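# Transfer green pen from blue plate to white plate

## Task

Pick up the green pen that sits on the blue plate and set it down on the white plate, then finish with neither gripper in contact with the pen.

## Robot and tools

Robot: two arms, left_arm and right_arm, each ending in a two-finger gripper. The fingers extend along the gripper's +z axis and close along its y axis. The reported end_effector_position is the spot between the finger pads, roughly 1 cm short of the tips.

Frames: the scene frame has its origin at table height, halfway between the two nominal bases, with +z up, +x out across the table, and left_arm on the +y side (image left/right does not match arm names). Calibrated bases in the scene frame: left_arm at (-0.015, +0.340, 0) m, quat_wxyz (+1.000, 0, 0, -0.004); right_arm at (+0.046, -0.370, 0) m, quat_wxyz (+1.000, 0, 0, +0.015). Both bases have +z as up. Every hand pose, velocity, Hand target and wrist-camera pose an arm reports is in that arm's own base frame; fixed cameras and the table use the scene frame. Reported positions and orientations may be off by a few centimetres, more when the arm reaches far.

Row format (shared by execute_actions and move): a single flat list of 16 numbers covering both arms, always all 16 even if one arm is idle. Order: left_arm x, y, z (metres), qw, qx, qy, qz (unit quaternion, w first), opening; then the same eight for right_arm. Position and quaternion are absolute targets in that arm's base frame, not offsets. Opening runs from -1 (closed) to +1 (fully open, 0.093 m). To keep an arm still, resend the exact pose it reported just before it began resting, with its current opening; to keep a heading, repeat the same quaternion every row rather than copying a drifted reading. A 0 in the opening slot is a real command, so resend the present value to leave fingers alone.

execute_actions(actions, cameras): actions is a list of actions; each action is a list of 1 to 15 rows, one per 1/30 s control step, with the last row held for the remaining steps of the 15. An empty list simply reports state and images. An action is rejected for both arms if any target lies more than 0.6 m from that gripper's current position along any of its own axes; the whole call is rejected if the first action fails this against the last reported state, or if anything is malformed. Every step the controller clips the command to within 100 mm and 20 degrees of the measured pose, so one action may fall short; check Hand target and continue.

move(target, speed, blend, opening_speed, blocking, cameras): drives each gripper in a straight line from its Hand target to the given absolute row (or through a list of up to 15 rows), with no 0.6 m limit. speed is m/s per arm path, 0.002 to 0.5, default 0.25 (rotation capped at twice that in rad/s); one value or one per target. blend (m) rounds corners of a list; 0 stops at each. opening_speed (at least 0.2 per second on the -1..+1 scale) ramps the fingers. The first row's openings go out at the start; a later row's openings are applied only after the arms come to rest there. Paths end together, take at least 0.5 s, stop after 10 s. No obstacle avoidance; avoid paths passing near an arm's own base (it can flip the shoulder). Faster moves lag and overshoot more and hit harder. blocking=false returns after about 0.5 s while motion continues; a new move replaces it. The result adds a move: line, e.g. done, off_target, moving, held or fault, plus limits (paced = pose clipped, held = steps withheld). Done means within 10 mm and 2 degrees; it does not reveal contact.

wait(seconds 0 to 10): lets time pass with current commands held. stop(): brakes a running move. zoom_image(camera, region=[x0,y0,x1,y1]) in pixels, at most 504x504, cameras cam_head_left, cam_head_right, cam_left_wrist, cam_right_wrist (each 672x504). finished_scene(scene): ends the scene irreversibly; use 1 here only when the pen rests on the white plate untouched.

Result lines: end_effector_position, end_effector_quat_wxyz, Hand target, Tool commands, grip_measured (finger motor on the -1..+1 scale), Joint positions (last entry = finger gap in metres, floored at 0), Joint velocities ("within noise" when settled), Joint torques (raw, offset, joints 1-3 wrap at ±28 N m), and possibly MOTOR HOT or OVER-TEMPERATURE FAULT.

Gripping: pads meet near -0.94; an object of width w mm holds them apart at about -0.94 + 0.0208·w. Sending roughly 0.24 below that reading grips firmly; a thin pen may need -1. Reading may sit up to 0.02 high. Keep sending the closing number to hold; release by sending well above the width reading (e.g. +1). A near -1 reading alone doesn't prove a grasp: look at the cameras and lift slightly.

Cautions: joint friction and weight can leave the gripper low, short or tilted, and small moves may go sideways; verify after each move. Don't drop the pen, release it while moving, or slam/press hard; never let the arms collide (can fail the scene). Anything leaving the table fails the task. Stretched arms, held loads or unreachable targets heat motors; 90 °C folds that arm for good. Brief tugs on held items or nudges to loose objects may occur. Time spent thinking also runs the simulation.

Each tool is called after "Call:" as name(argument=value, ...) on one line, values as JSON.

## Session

Call:
execute_actions(actions=[])

Scene clock: 0.00 s.
left_arm: end_effector_position=(+0.4094, -0.1553, +0.2796) grip_measured=+1.000 end_effector_quat_wxyz=(+0.279, +0.476, +0.794, -0.253) | right_arm: end_effector_position=(+0.3157, -0.1342, +0.3667) grip_measured=+1.000 end_effector_quat_wxyz=(+0.631, +0.105, +0.685, -0.348)
Joint positions: left_arm=[-0.113 1.983 2.211 -1.429 0.696 0.832 0.093] | right_arm=[-0.17 0.925 0.815 0.154 0.486 -0.372 0.093]
Joint velocities: within noise
Joint torques (N m): no reading
Motor temperatures (°C): left_arm=[26 27 28 29 26 28 26] | right_arm=[27 28 25 26 26 27 27]
Heat: left arm: 29 °C; right arm: 28 °C.
Hand target: left_arm +0.4084, -0.1550, +0.2835; +0.283, +0.477, +0.793, -0.251 | right_arm +0.3149, -0.1341, +0.3704; +0.633, +0.106, +0.683, -0.348
Tool commands: left_gripper/opening=+1.0 right_gripper/opening=+1.0

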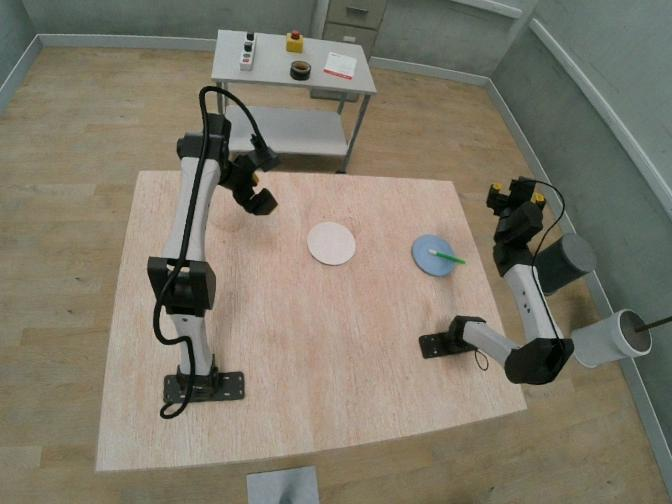

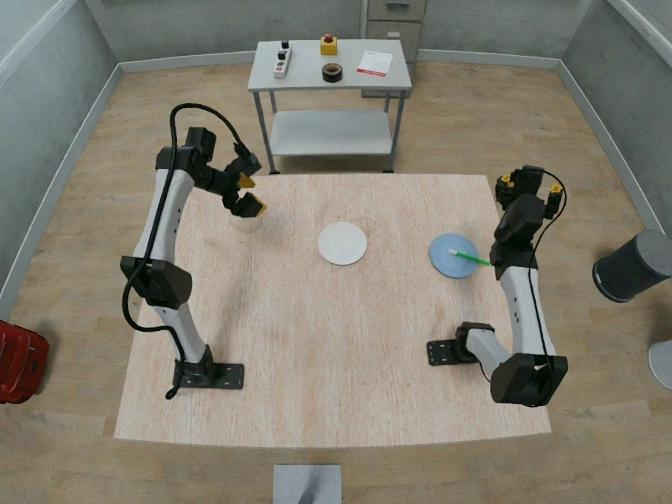

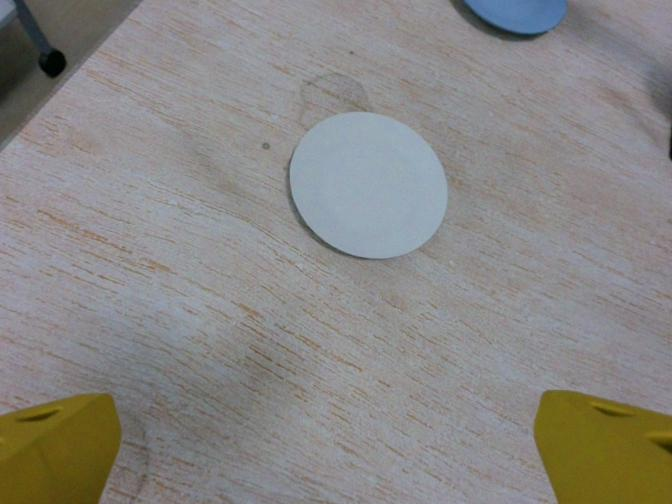

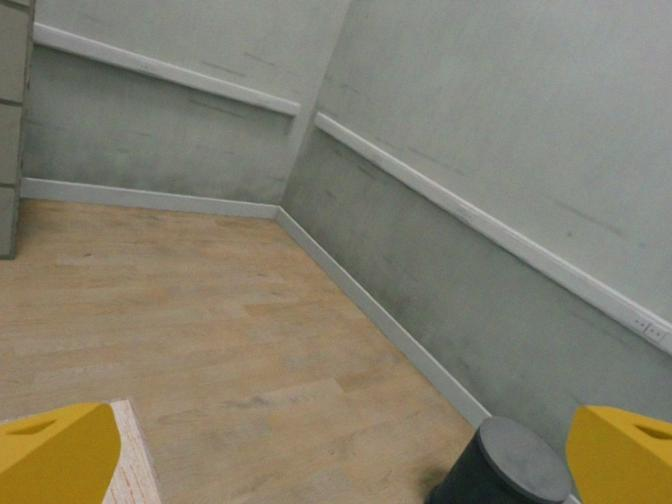

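Call:
move(target=[[0.4084,-0.155,0.2835,0.283,0.477,0.793,-0.251,1,0.31,-0.07,0.13,0,-0.559,0.829,0,1]])

Scene clock: 13.07 s.
left_arm: end_effector_position=(+0.4094, -0.1553, +0.2796) grip_measured=+1.000 end_effector_quat_wxyz=(+0.279, +0.476, +0.794, -0.253) | right_arm: end_effector_position=(+0.3058, -0.0677, +0.1269) grip_measured=+1.000 end_effector_quat_wxyz=(+0.007, -0.553, +0.833, +0.004)
Joint positions: left_arm=[-0.113 1.983 2.211 -1.429 0.696 0.832 0.093] | right_arm=[-0.227 1.723 1.463 -1.307 -0.017 -1.398 0.093]
Joint velocities: within noise
Joint torques (N m): left_arm=[-0.05 -9.1 7.51 1.25 0.5 0.03] | right_arm=[0.59 -6.52 8.16 0.06 0.02 -0.02]
Motor temperatures (°C): left_arm=[26 31 29 30 26 28 26] | right_arm=[27 28 27 29 26 27 27]
Heat: left arm: 31 °C; right arm: 29 °C.
Hand target: left_arm +0.4084, -0.1550, +0.2835; +0.283, +0.477, +0.793, -0.251 | right_arm +0.3086, -0.0699, +0.1318; +0.001, -0.560, +0.829, -0.002
Off the commanded pose: left_arm 0.004 m, 0 deg | right_arm 0.006 m, 1 deg.
move: done

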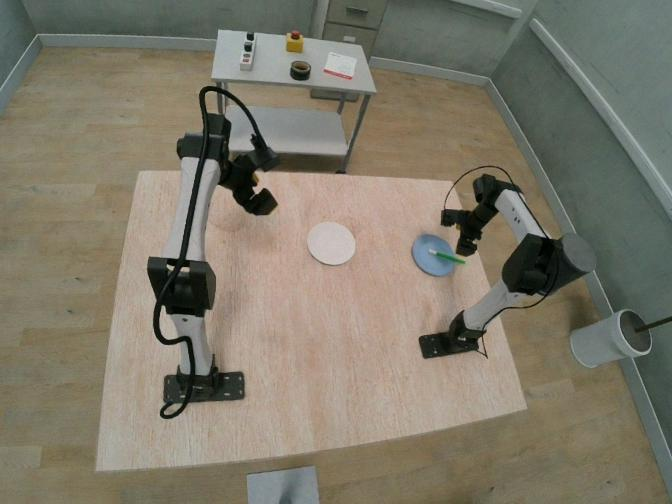

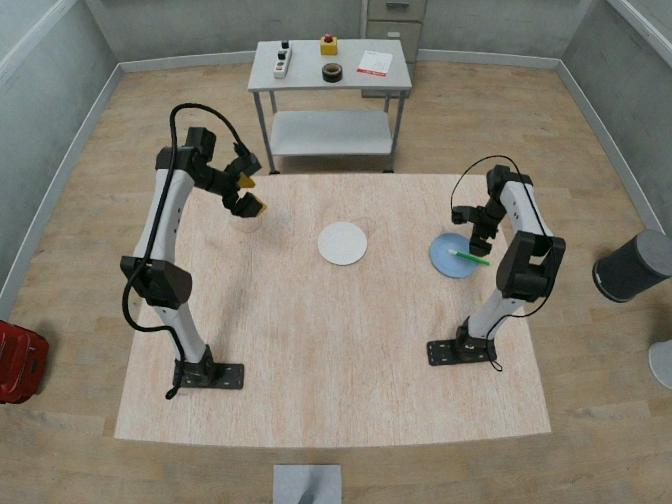

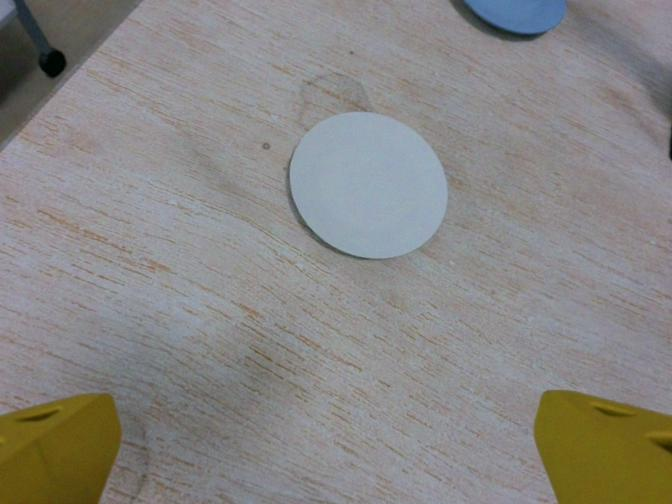

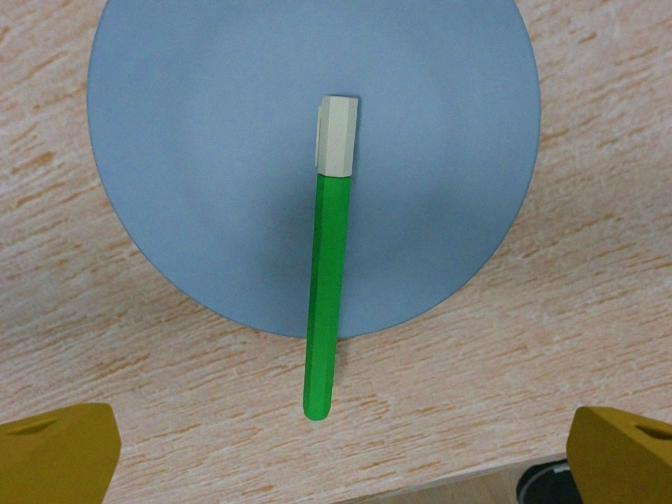

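Call:
move(target=[[0.4084,-0.155,0.2835,0.283,0.477,0.793,-0.251,1,0.302,-0.063,0.035,0,-0.5225,0.8526,0,1]], speed=0.15, cameras=["cam_right_wrist"])

Scene clock: 20.87 s.
left_arm: end_effector_position=(+0.4094, -0.1553, +0.2796) grip_measured=+1.000 end_effector_quat_wxyz=(+0.279, +0.476, +0.794, -0.253) | right_arm: end_effector_position=(+0.3040, -0.0627, +0.0423) grip_measured=+1.000 end_effector_quat_wxyz=(+0.009, -0.528, +0.849, +0.003)
Joint positions: left_arm=[-0.113 1.983 2.211 -1.429 0.696 0.832 0.093] | right_arm=[-0.212 1.769 1.174 -0.968 -0.017 -1.325 0.093]
Joint velocities: within noise
Joint torques (N m): left_arm=[-0.06 -9.1 7.51 1.24 0.5 0.04] | right_arm=[0.73 -6.74 3.7 0.56 0.01 0.2]
Motor temperatures (°C): left_arm=[26 32 29 31 26 28 26] | right_arm=[27 29 28 28 26 27 27]
Heat: left arm: 32 °C; right arm: 29 °C.
Hand target: left_arm +0.4084, -0.1550, +0.2835; +0.283, +0.477, +0.793, -0.251 | right_arm +0.3021, -0.0631, +0.0352; +0.000, -0.526, +0.850, +0.000
Off the commanded pose: left_arm 0.004 m, 0 deg | right_arm 0.008 m, 1 deg.
move: done
Images, in order (width x height): cam_right_wrist 672x504.

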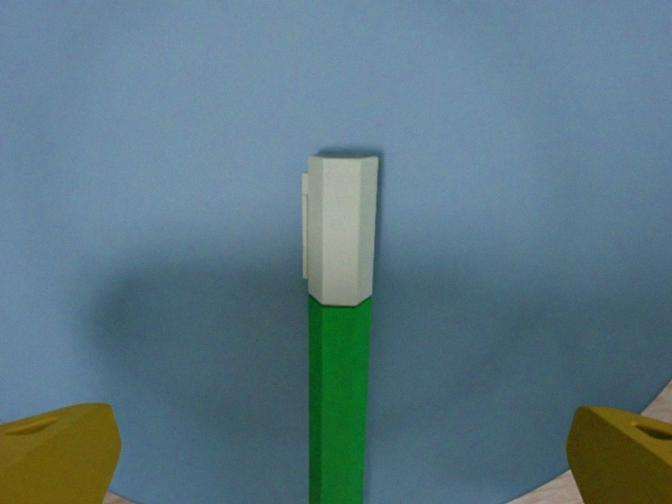

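Call:
move(target=[[0.4084,-0.155,0.2835,0.283,0.477,0.793,-0.251,1,0.302,-0.063,0.016,0,-0.5225,0.8526,0,1],[0.4084,-0.155,0.2835,0.283,0.477,0.793,-0.251,1,0.302,-0.063,0.016,0,-0.5225,0.8526,0,-1],[0.36,0.05,0.28,0.283,0.477,0.793,-0.251,1,0.302,-0.063,0.12,0,-0.5225,0.8526,0,-1]], speed=[0.06,0.1,0.2], opening_speed=1.2)

Scene clock: 33.90 s.
left_arm: end_effector_position=(+0.3697, +0.0588, +0.2753) grip_measured=+1.000 end_effector_quat_wxyz=(+0.354, +0.432, +0.814, -0.158) | right_arm: end_effector_position=(+0.2986, -0.0620, +0.1067) grip_measured=-0.865 end_effector_quat_wxyz=(-0.006, -0.524, +0.852, +0.016)
Joint positions: left_arm=[0.48 1.827 1.98 -1.541 0.781 1.381 0.093] | right_arm=[-0.212 1.728 1.388 -1.261 -0.014 -1.316 0.004]
Joint velocities: within noise
Joint torques (N m): left_arm=[-0.35 -9.43 4.53 0.57 0.89 0.16] | right_arm=[0.72 -9.43 7.9 -0.03 -0.02 0.19]
Motor temperatures (°C): left_arm=[26 34 30 31 26 28 26] | right_arm=[27 31 28 27 26 27 27]
Heat: left arm: 34 °C; right arm: 31 °C.
Hand target: left_arm +0.3603, +0.0493, +0.2797; +0.358, +0.434, +0.808, -0.173 | right_arm +0.3018, -0.0630, +0.1198; +0.000, -0.522, +0.853, +0.000
Off the commanded pose: left_arm 0.014 m, 15 deg | right_arm 0.014 m, 2 deg.
joint sent to its limit (left arm) — joint 4 (wrist pitch), lower limit. The joint targets are off in orientation, not in position.
move: off_target (left_arm, right_arm); target 2's new opening was sent with right_arm's hand 0.012 m and 1 deg from that target

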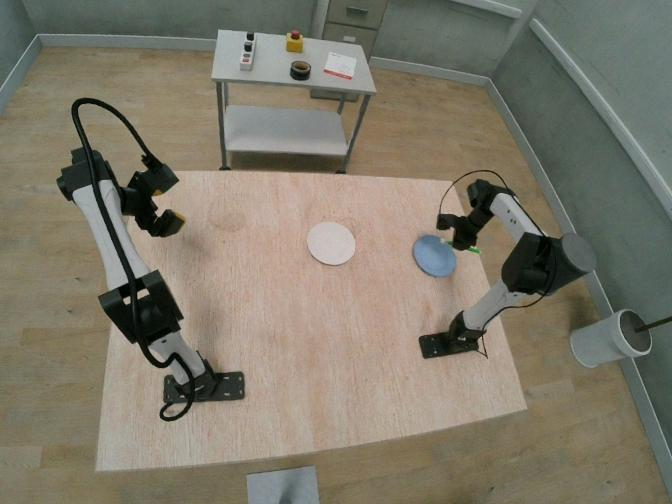

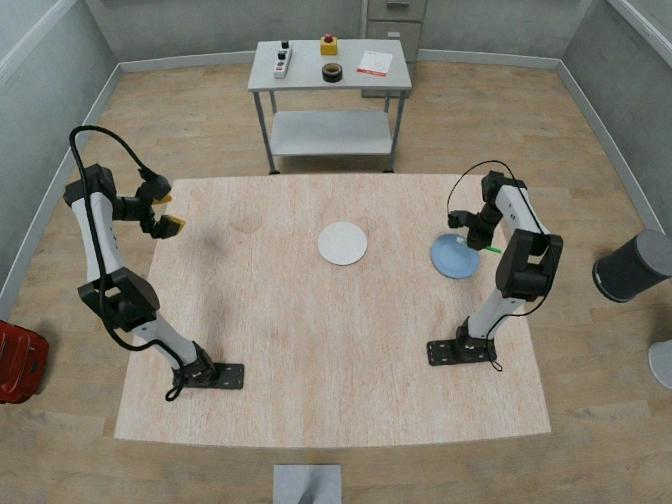

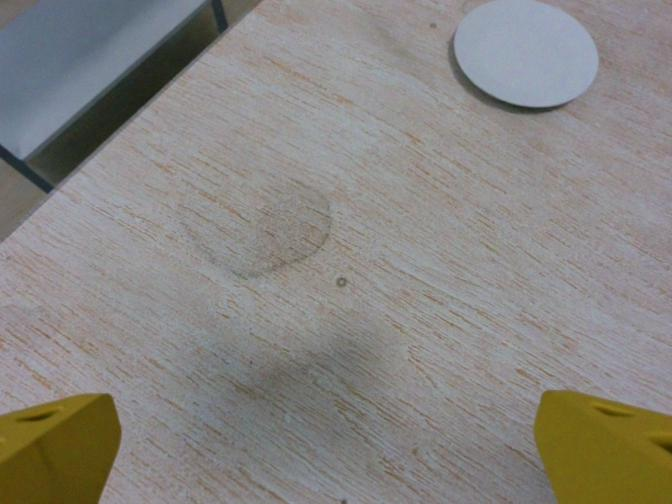

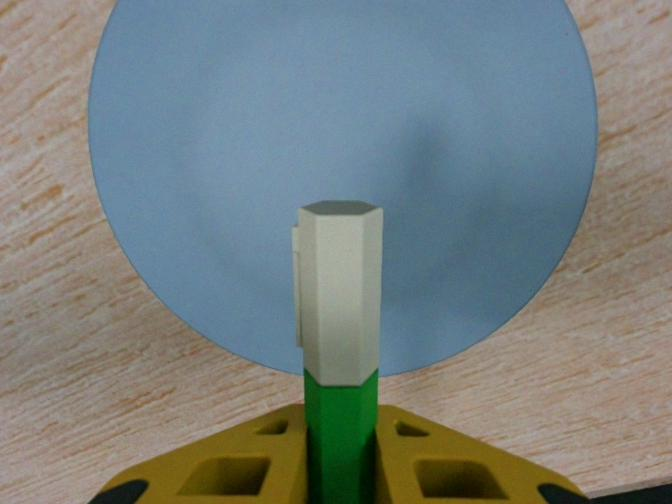

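Call:
move(target=[[0.36,0.05,0.28,0.354,0.432,0.814,-0.158,1,0.38,0.345,0.12,0,-0.5225,0.8526,0,-1]], speed=0.2)

Call:
zoom_image(camera="cam_head_left", region=[270, 180, 410, 320])

Scene clock: 41.20 s.
left_arm: end_effector_position=(+0.3652, +0.0560, +0.2781) grip_measured=+1.000 end_effector_quat_wxyz=(+0.356, +0.434, +0.813, -0.157) | right_arm: end_effector_position=(+0.3773, +0.3503, +0.1210) grip_measured=-0.865 end_effector_quat_wxyz=(+0.087, -0.529, +0.844, +0.025)
Joint positions: left_arm=[0.479 1.806 1.965 -1.543 0.781 1.383 0.093] | right_arm=[0.743 2.554 2.72 -1.557 -0.017 -0.375 0.004]
Joint velocities: within noise
Joint torques (N m): left_arm=[-0.98 -9.22 4.49 0.89 0.54 -0.11] | right_arm=[-0.29 -12.18 8.05 0.52 0.04 0.19]
Motor temperatures (°C): left_arm=[26 35 30 31 26 28 26] | right_arm=[27 32 28 27 26 27 27]
Heat: left arm: 35 °C; right arm: 32 °C.
Hand target: left_arm +0.3599, +0.0500, +0.2798; +0.354, +0.434, +0.813, -0.158 | right_arm +0.3795, +0.3447, +0.1193; +0.081, -0.521, +0.849, +0.016
Off the commanded pose: left_arm 0.008 m, 0 deg | right_arm 0.006 m, 10 deg.
joint sent to its limit (right arm) — joint 4 (wrist pitch), lower limit. The joint targets are off in orientation, not in position.
move: off_target (right_arm)

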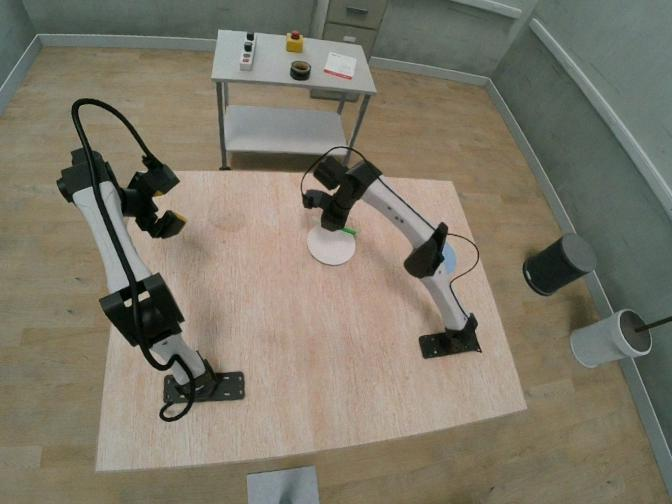

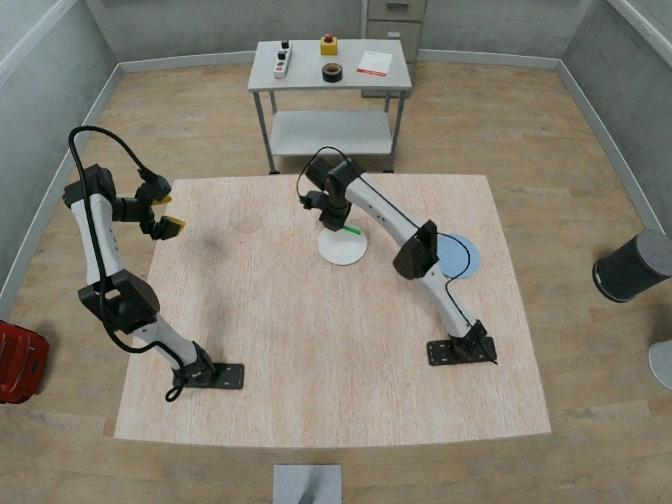

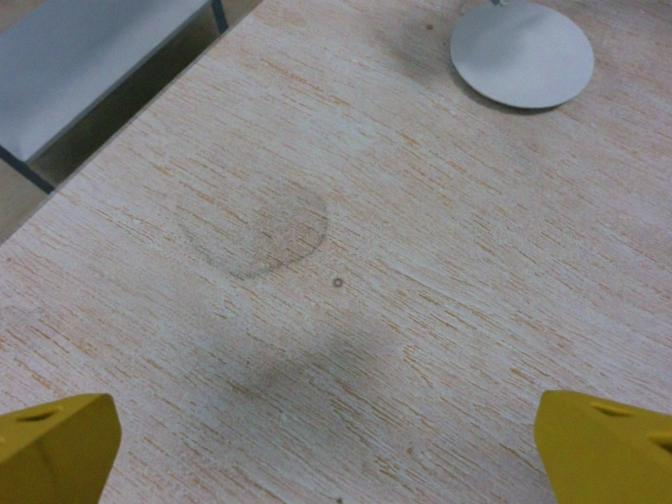

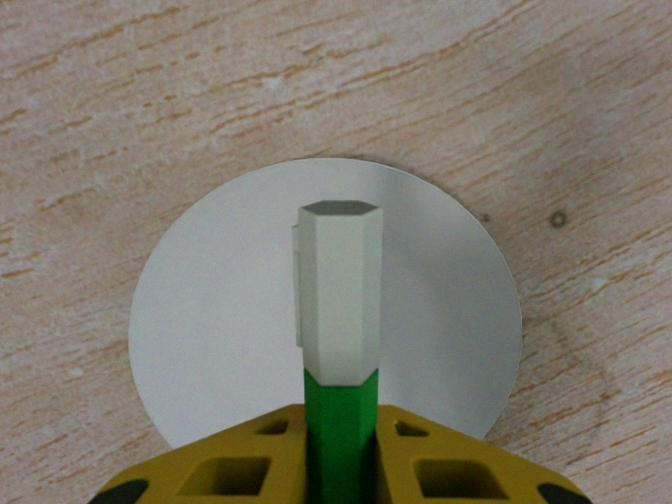

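Scaled by 3.600.

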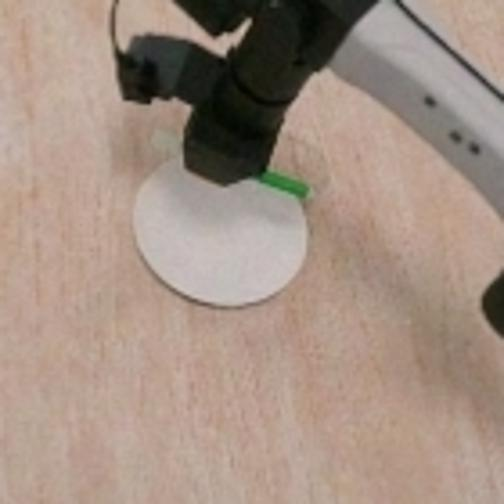

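Call:
move(target=[[0.36,0.05,0.28,0.354,0.432,0.814,-0.158,1,0.375,0.343,0.05,0,-0.5225,0.8526,0,-1]], speed=0.15, cameras=["cam_head_left","cam_right_wrist"])

Call:
zoom_image(camera="cam_head_left", region=[270, 180, 410, 320])

Scene clock: 47.60 s.
left_arm: end_effector_position=(+0.3652, +0.0560, +0.2781) grip_measured=+1.000 end_effector_quat_wxyz=(+0.356, +0.434, +0.813, -0.157) | right_arm: end_effector_position=(+0.3732, +0.3466, +0.0500) grip_measured=-0.865 end_effector_quat_wxyz=(+0.013, -0.528, +0.849, +0.011)
Joint positions: left_arm=[0.479 1.806 1.965 -1.543 0.781 1.383 0.093] | right_arm=[0.743 2.698 2.72 -1.563 -0.017 -0.369 0.004]
Joint velocities: within noise
Joint torques (N m): left_arm=[-0.95 -9.24 4.51 0.89 0.54 -0.11] | right_arm=[0.05 -13.41 7.47 0.17 0.05 0.2]
Motor temperatures (°C): left_arm=[26 35 30 31 26 28 26] | right_arm=[27 34 30 27 26 27 27]
Heat: left arm: 35 °C; right arm: 34 °C.
Hand target: left_arm +0.3601, +0.0501, +0.2799; +0.354, +0.434, +0.813, -0.157 | right_arm +0.3749, +0.3429, +0.0502; +0.011, -0.522, +0.853, +0.003
Off the commanded pose: left_arm 0.008 m, 0 deg | right_arm 0.004 m, 2 deg.
joint sent to its limit (right arm) — joint 4 (wrist pitch), lower limit. The joint targets still meet the commanded pose.
move: done
Images, in order (width x height): cam_head_left 672x504, cam_right_wrist 672x504.

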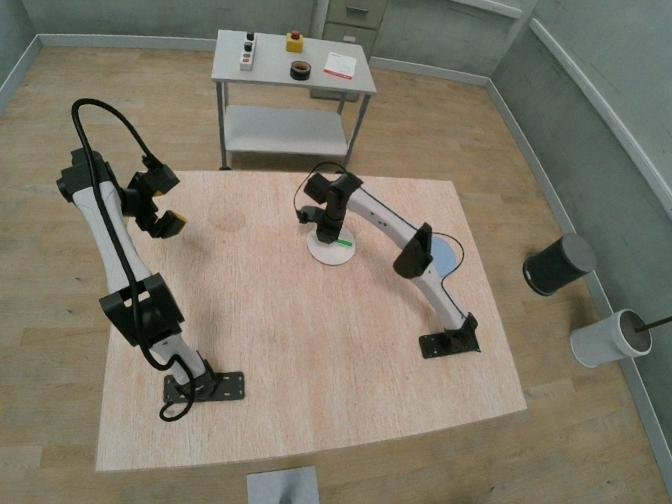

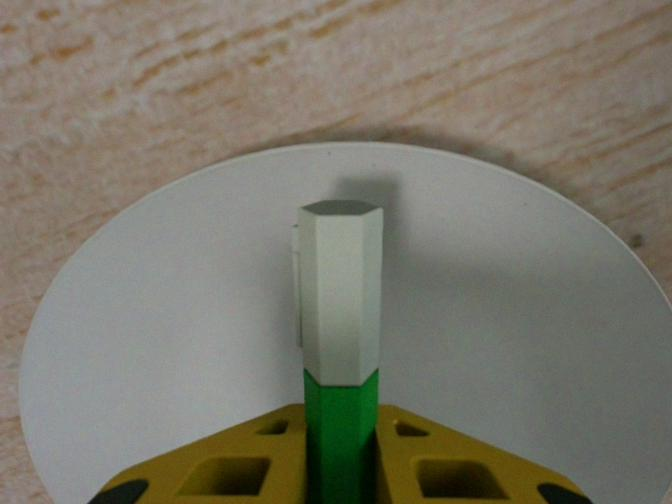

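Scaled by 3.600.

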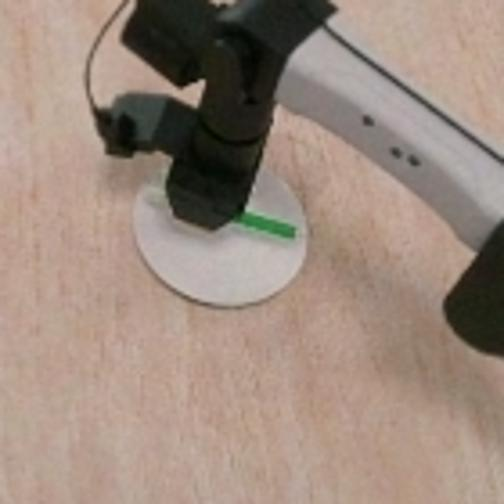

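Call:
move(target=[[0.36,0.05,0.28,0.354,0.432,0.814,-0.158,1,0.373,0.343,0.027,0,-0.5225,0.8526,0,-1]], speed=0.06, cameras=["cam_right_wrist"])

Call:
zoom_image(camera="cam_right_wrist", region=[200, 120, 500, 420])

Scene clock: 53.43 s.
left_arm: end_effector_position=(+0.3652, +0.0560, +0.2781) grip_measured=+1.000 end_effector_quat_wxyz=(+0.355, +0.433, +0.813, -0.157) | right_arm: end_effector_position=(+0.3687, +0.3424, +0.0348) grip_measured=-0.865 end_effector_quat_wxyz=(-0.006, -0.527, +0.850, +0.007)
Joint positions: left_arm=[0.479 1.806 1.965 -1.543 0.781 1.379 0.093] | right_arm=[0.743 2.698 2.659 -1.541 -0.017 -0.368 0.004]
Joint velocities: within noise
Joint torques (N m): left_arm=[-0.95 -9.24 4.51 0.9 0.55 -0.12] | right_arm=[0.23 -14.3 3.51 0.72 0.06 0.2]
Motor temperatures (°C): left_arm=[26 36 30 31 26 28 26] | right_arm=[27 35 30 27 26 27 28]
Heat: left arm: 36 °C; right arm: 35 °C.
Hand target: left_arm +0.3601, +0.0501, +0.2799; +0.354, +0.432, +0.814, -0.158 | right_arm +0.3727, +0.3428, +0.0271; -0.002, -0.523, +0.853, +0.000
Off the commanded pose: left_arm 0.008 m, 0 deg | right_arm 0.009 m, 1 deg.
move: done
Images, in order (width x height): cam_right_wrist 672x504.

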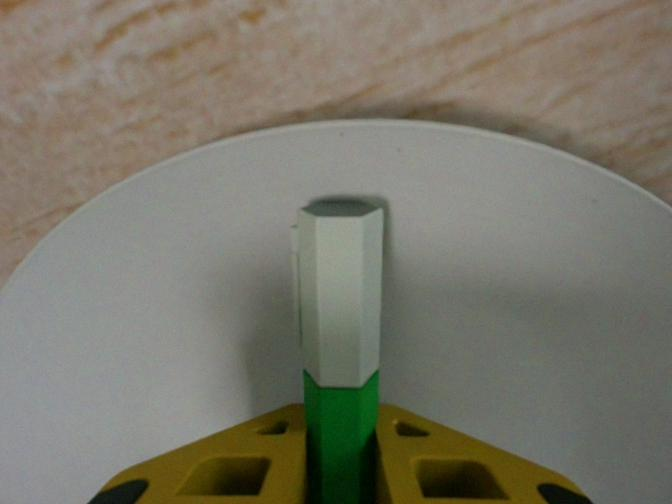

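Scaled by 1.680.

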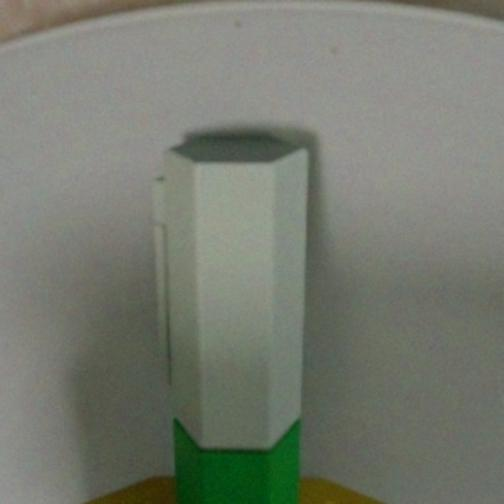

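Call:
move(target=[[0.36,0.05,0.28,0.354,0.432,0.814,-0.158,1,0.374,0.343,0.015,0,-0.5225,0.8526,0,-1],[0.36,0.05,0.28,0.354,0.432,0.814,-0.158,1,0.374,0.343,0.015,0,-0.5225,0.8526,0,0],[0.36,0.05,0.28,0.354,0.432,0.814,-0.158,1,0.376,0.343,0.09,0,-0.5225,0.8526,0,0]], speed=[0.06,0.1,0.1], opening_speed=1, cameras=["cam_head_right","cam_right_wrist"])

Scene clock: 63.47 s.
left_arm: end_effector_position=(+0.3652, +0.0560, +0.2781) grip_measured=+1.000 end_effector_quat_wxyz=(+0.355, +0.432, +0.814, -0.158) | right_arm: end_effector_position=(+0.3731, +0.3486, +0.0706) grip_measured=-0.002 end_effector_quat_wxyz=(+0.032, -0.524, +0.851, +0.015)
Joint positions: left_arm=[0.479 1.806 1.965 -1.543 0.781 1.378 0.093] | right_arm=[0.746 2.652 2.713 -1.563 -0.017 -0.358 0.045]
Joint velocities: within noise
Joint torques (N m): left_arm=[-0.95 -9.24 4.51 0.89 0.54 -0.12] | right_arm=[-0.34 -17.59 6.34 0.29 0.05 0.14]
Motor temperatures (°C): left_arm=[26 37 30 31 26 28 26] | right_arm=[27 39 30 27 26 27 28]
Heat: left arm: 37 °C; right arm: 39 °C.
Hand target: left_arm +0.3601, +0.0501, +0.2799; +0.354, +0.432, +0.814, -0.158 | right_arm +0.3755, +0.3425, +0.0892; +0.045, -0.518, +0.854, +0.009
Off the commanded pose: left_arm 0.008 m, 0 deg | right_arm 0.020 m, 4 deg.
joint sent to its limit (right arm) — joint 4 (wrist pitch), lower limit. The joint targets are off in orientation, not in position.
move: off_target (right_arm); target 2's new opening was sent with right_arm's hand 0.015 m and 1 deg from that target
Images, in order (width x height): cam_head_right 672x504, cam_right_wrist 672x504.

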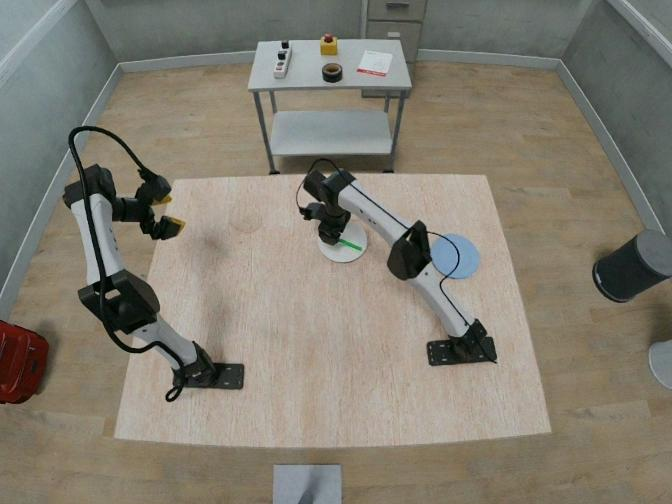

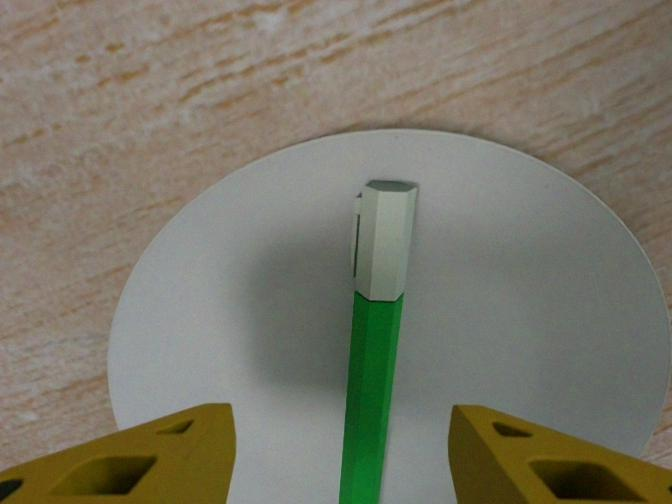

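Pen rests on the plate, gripper is clear.

Call:
finished_scene(scene=2)

The scene is finished: the task was done.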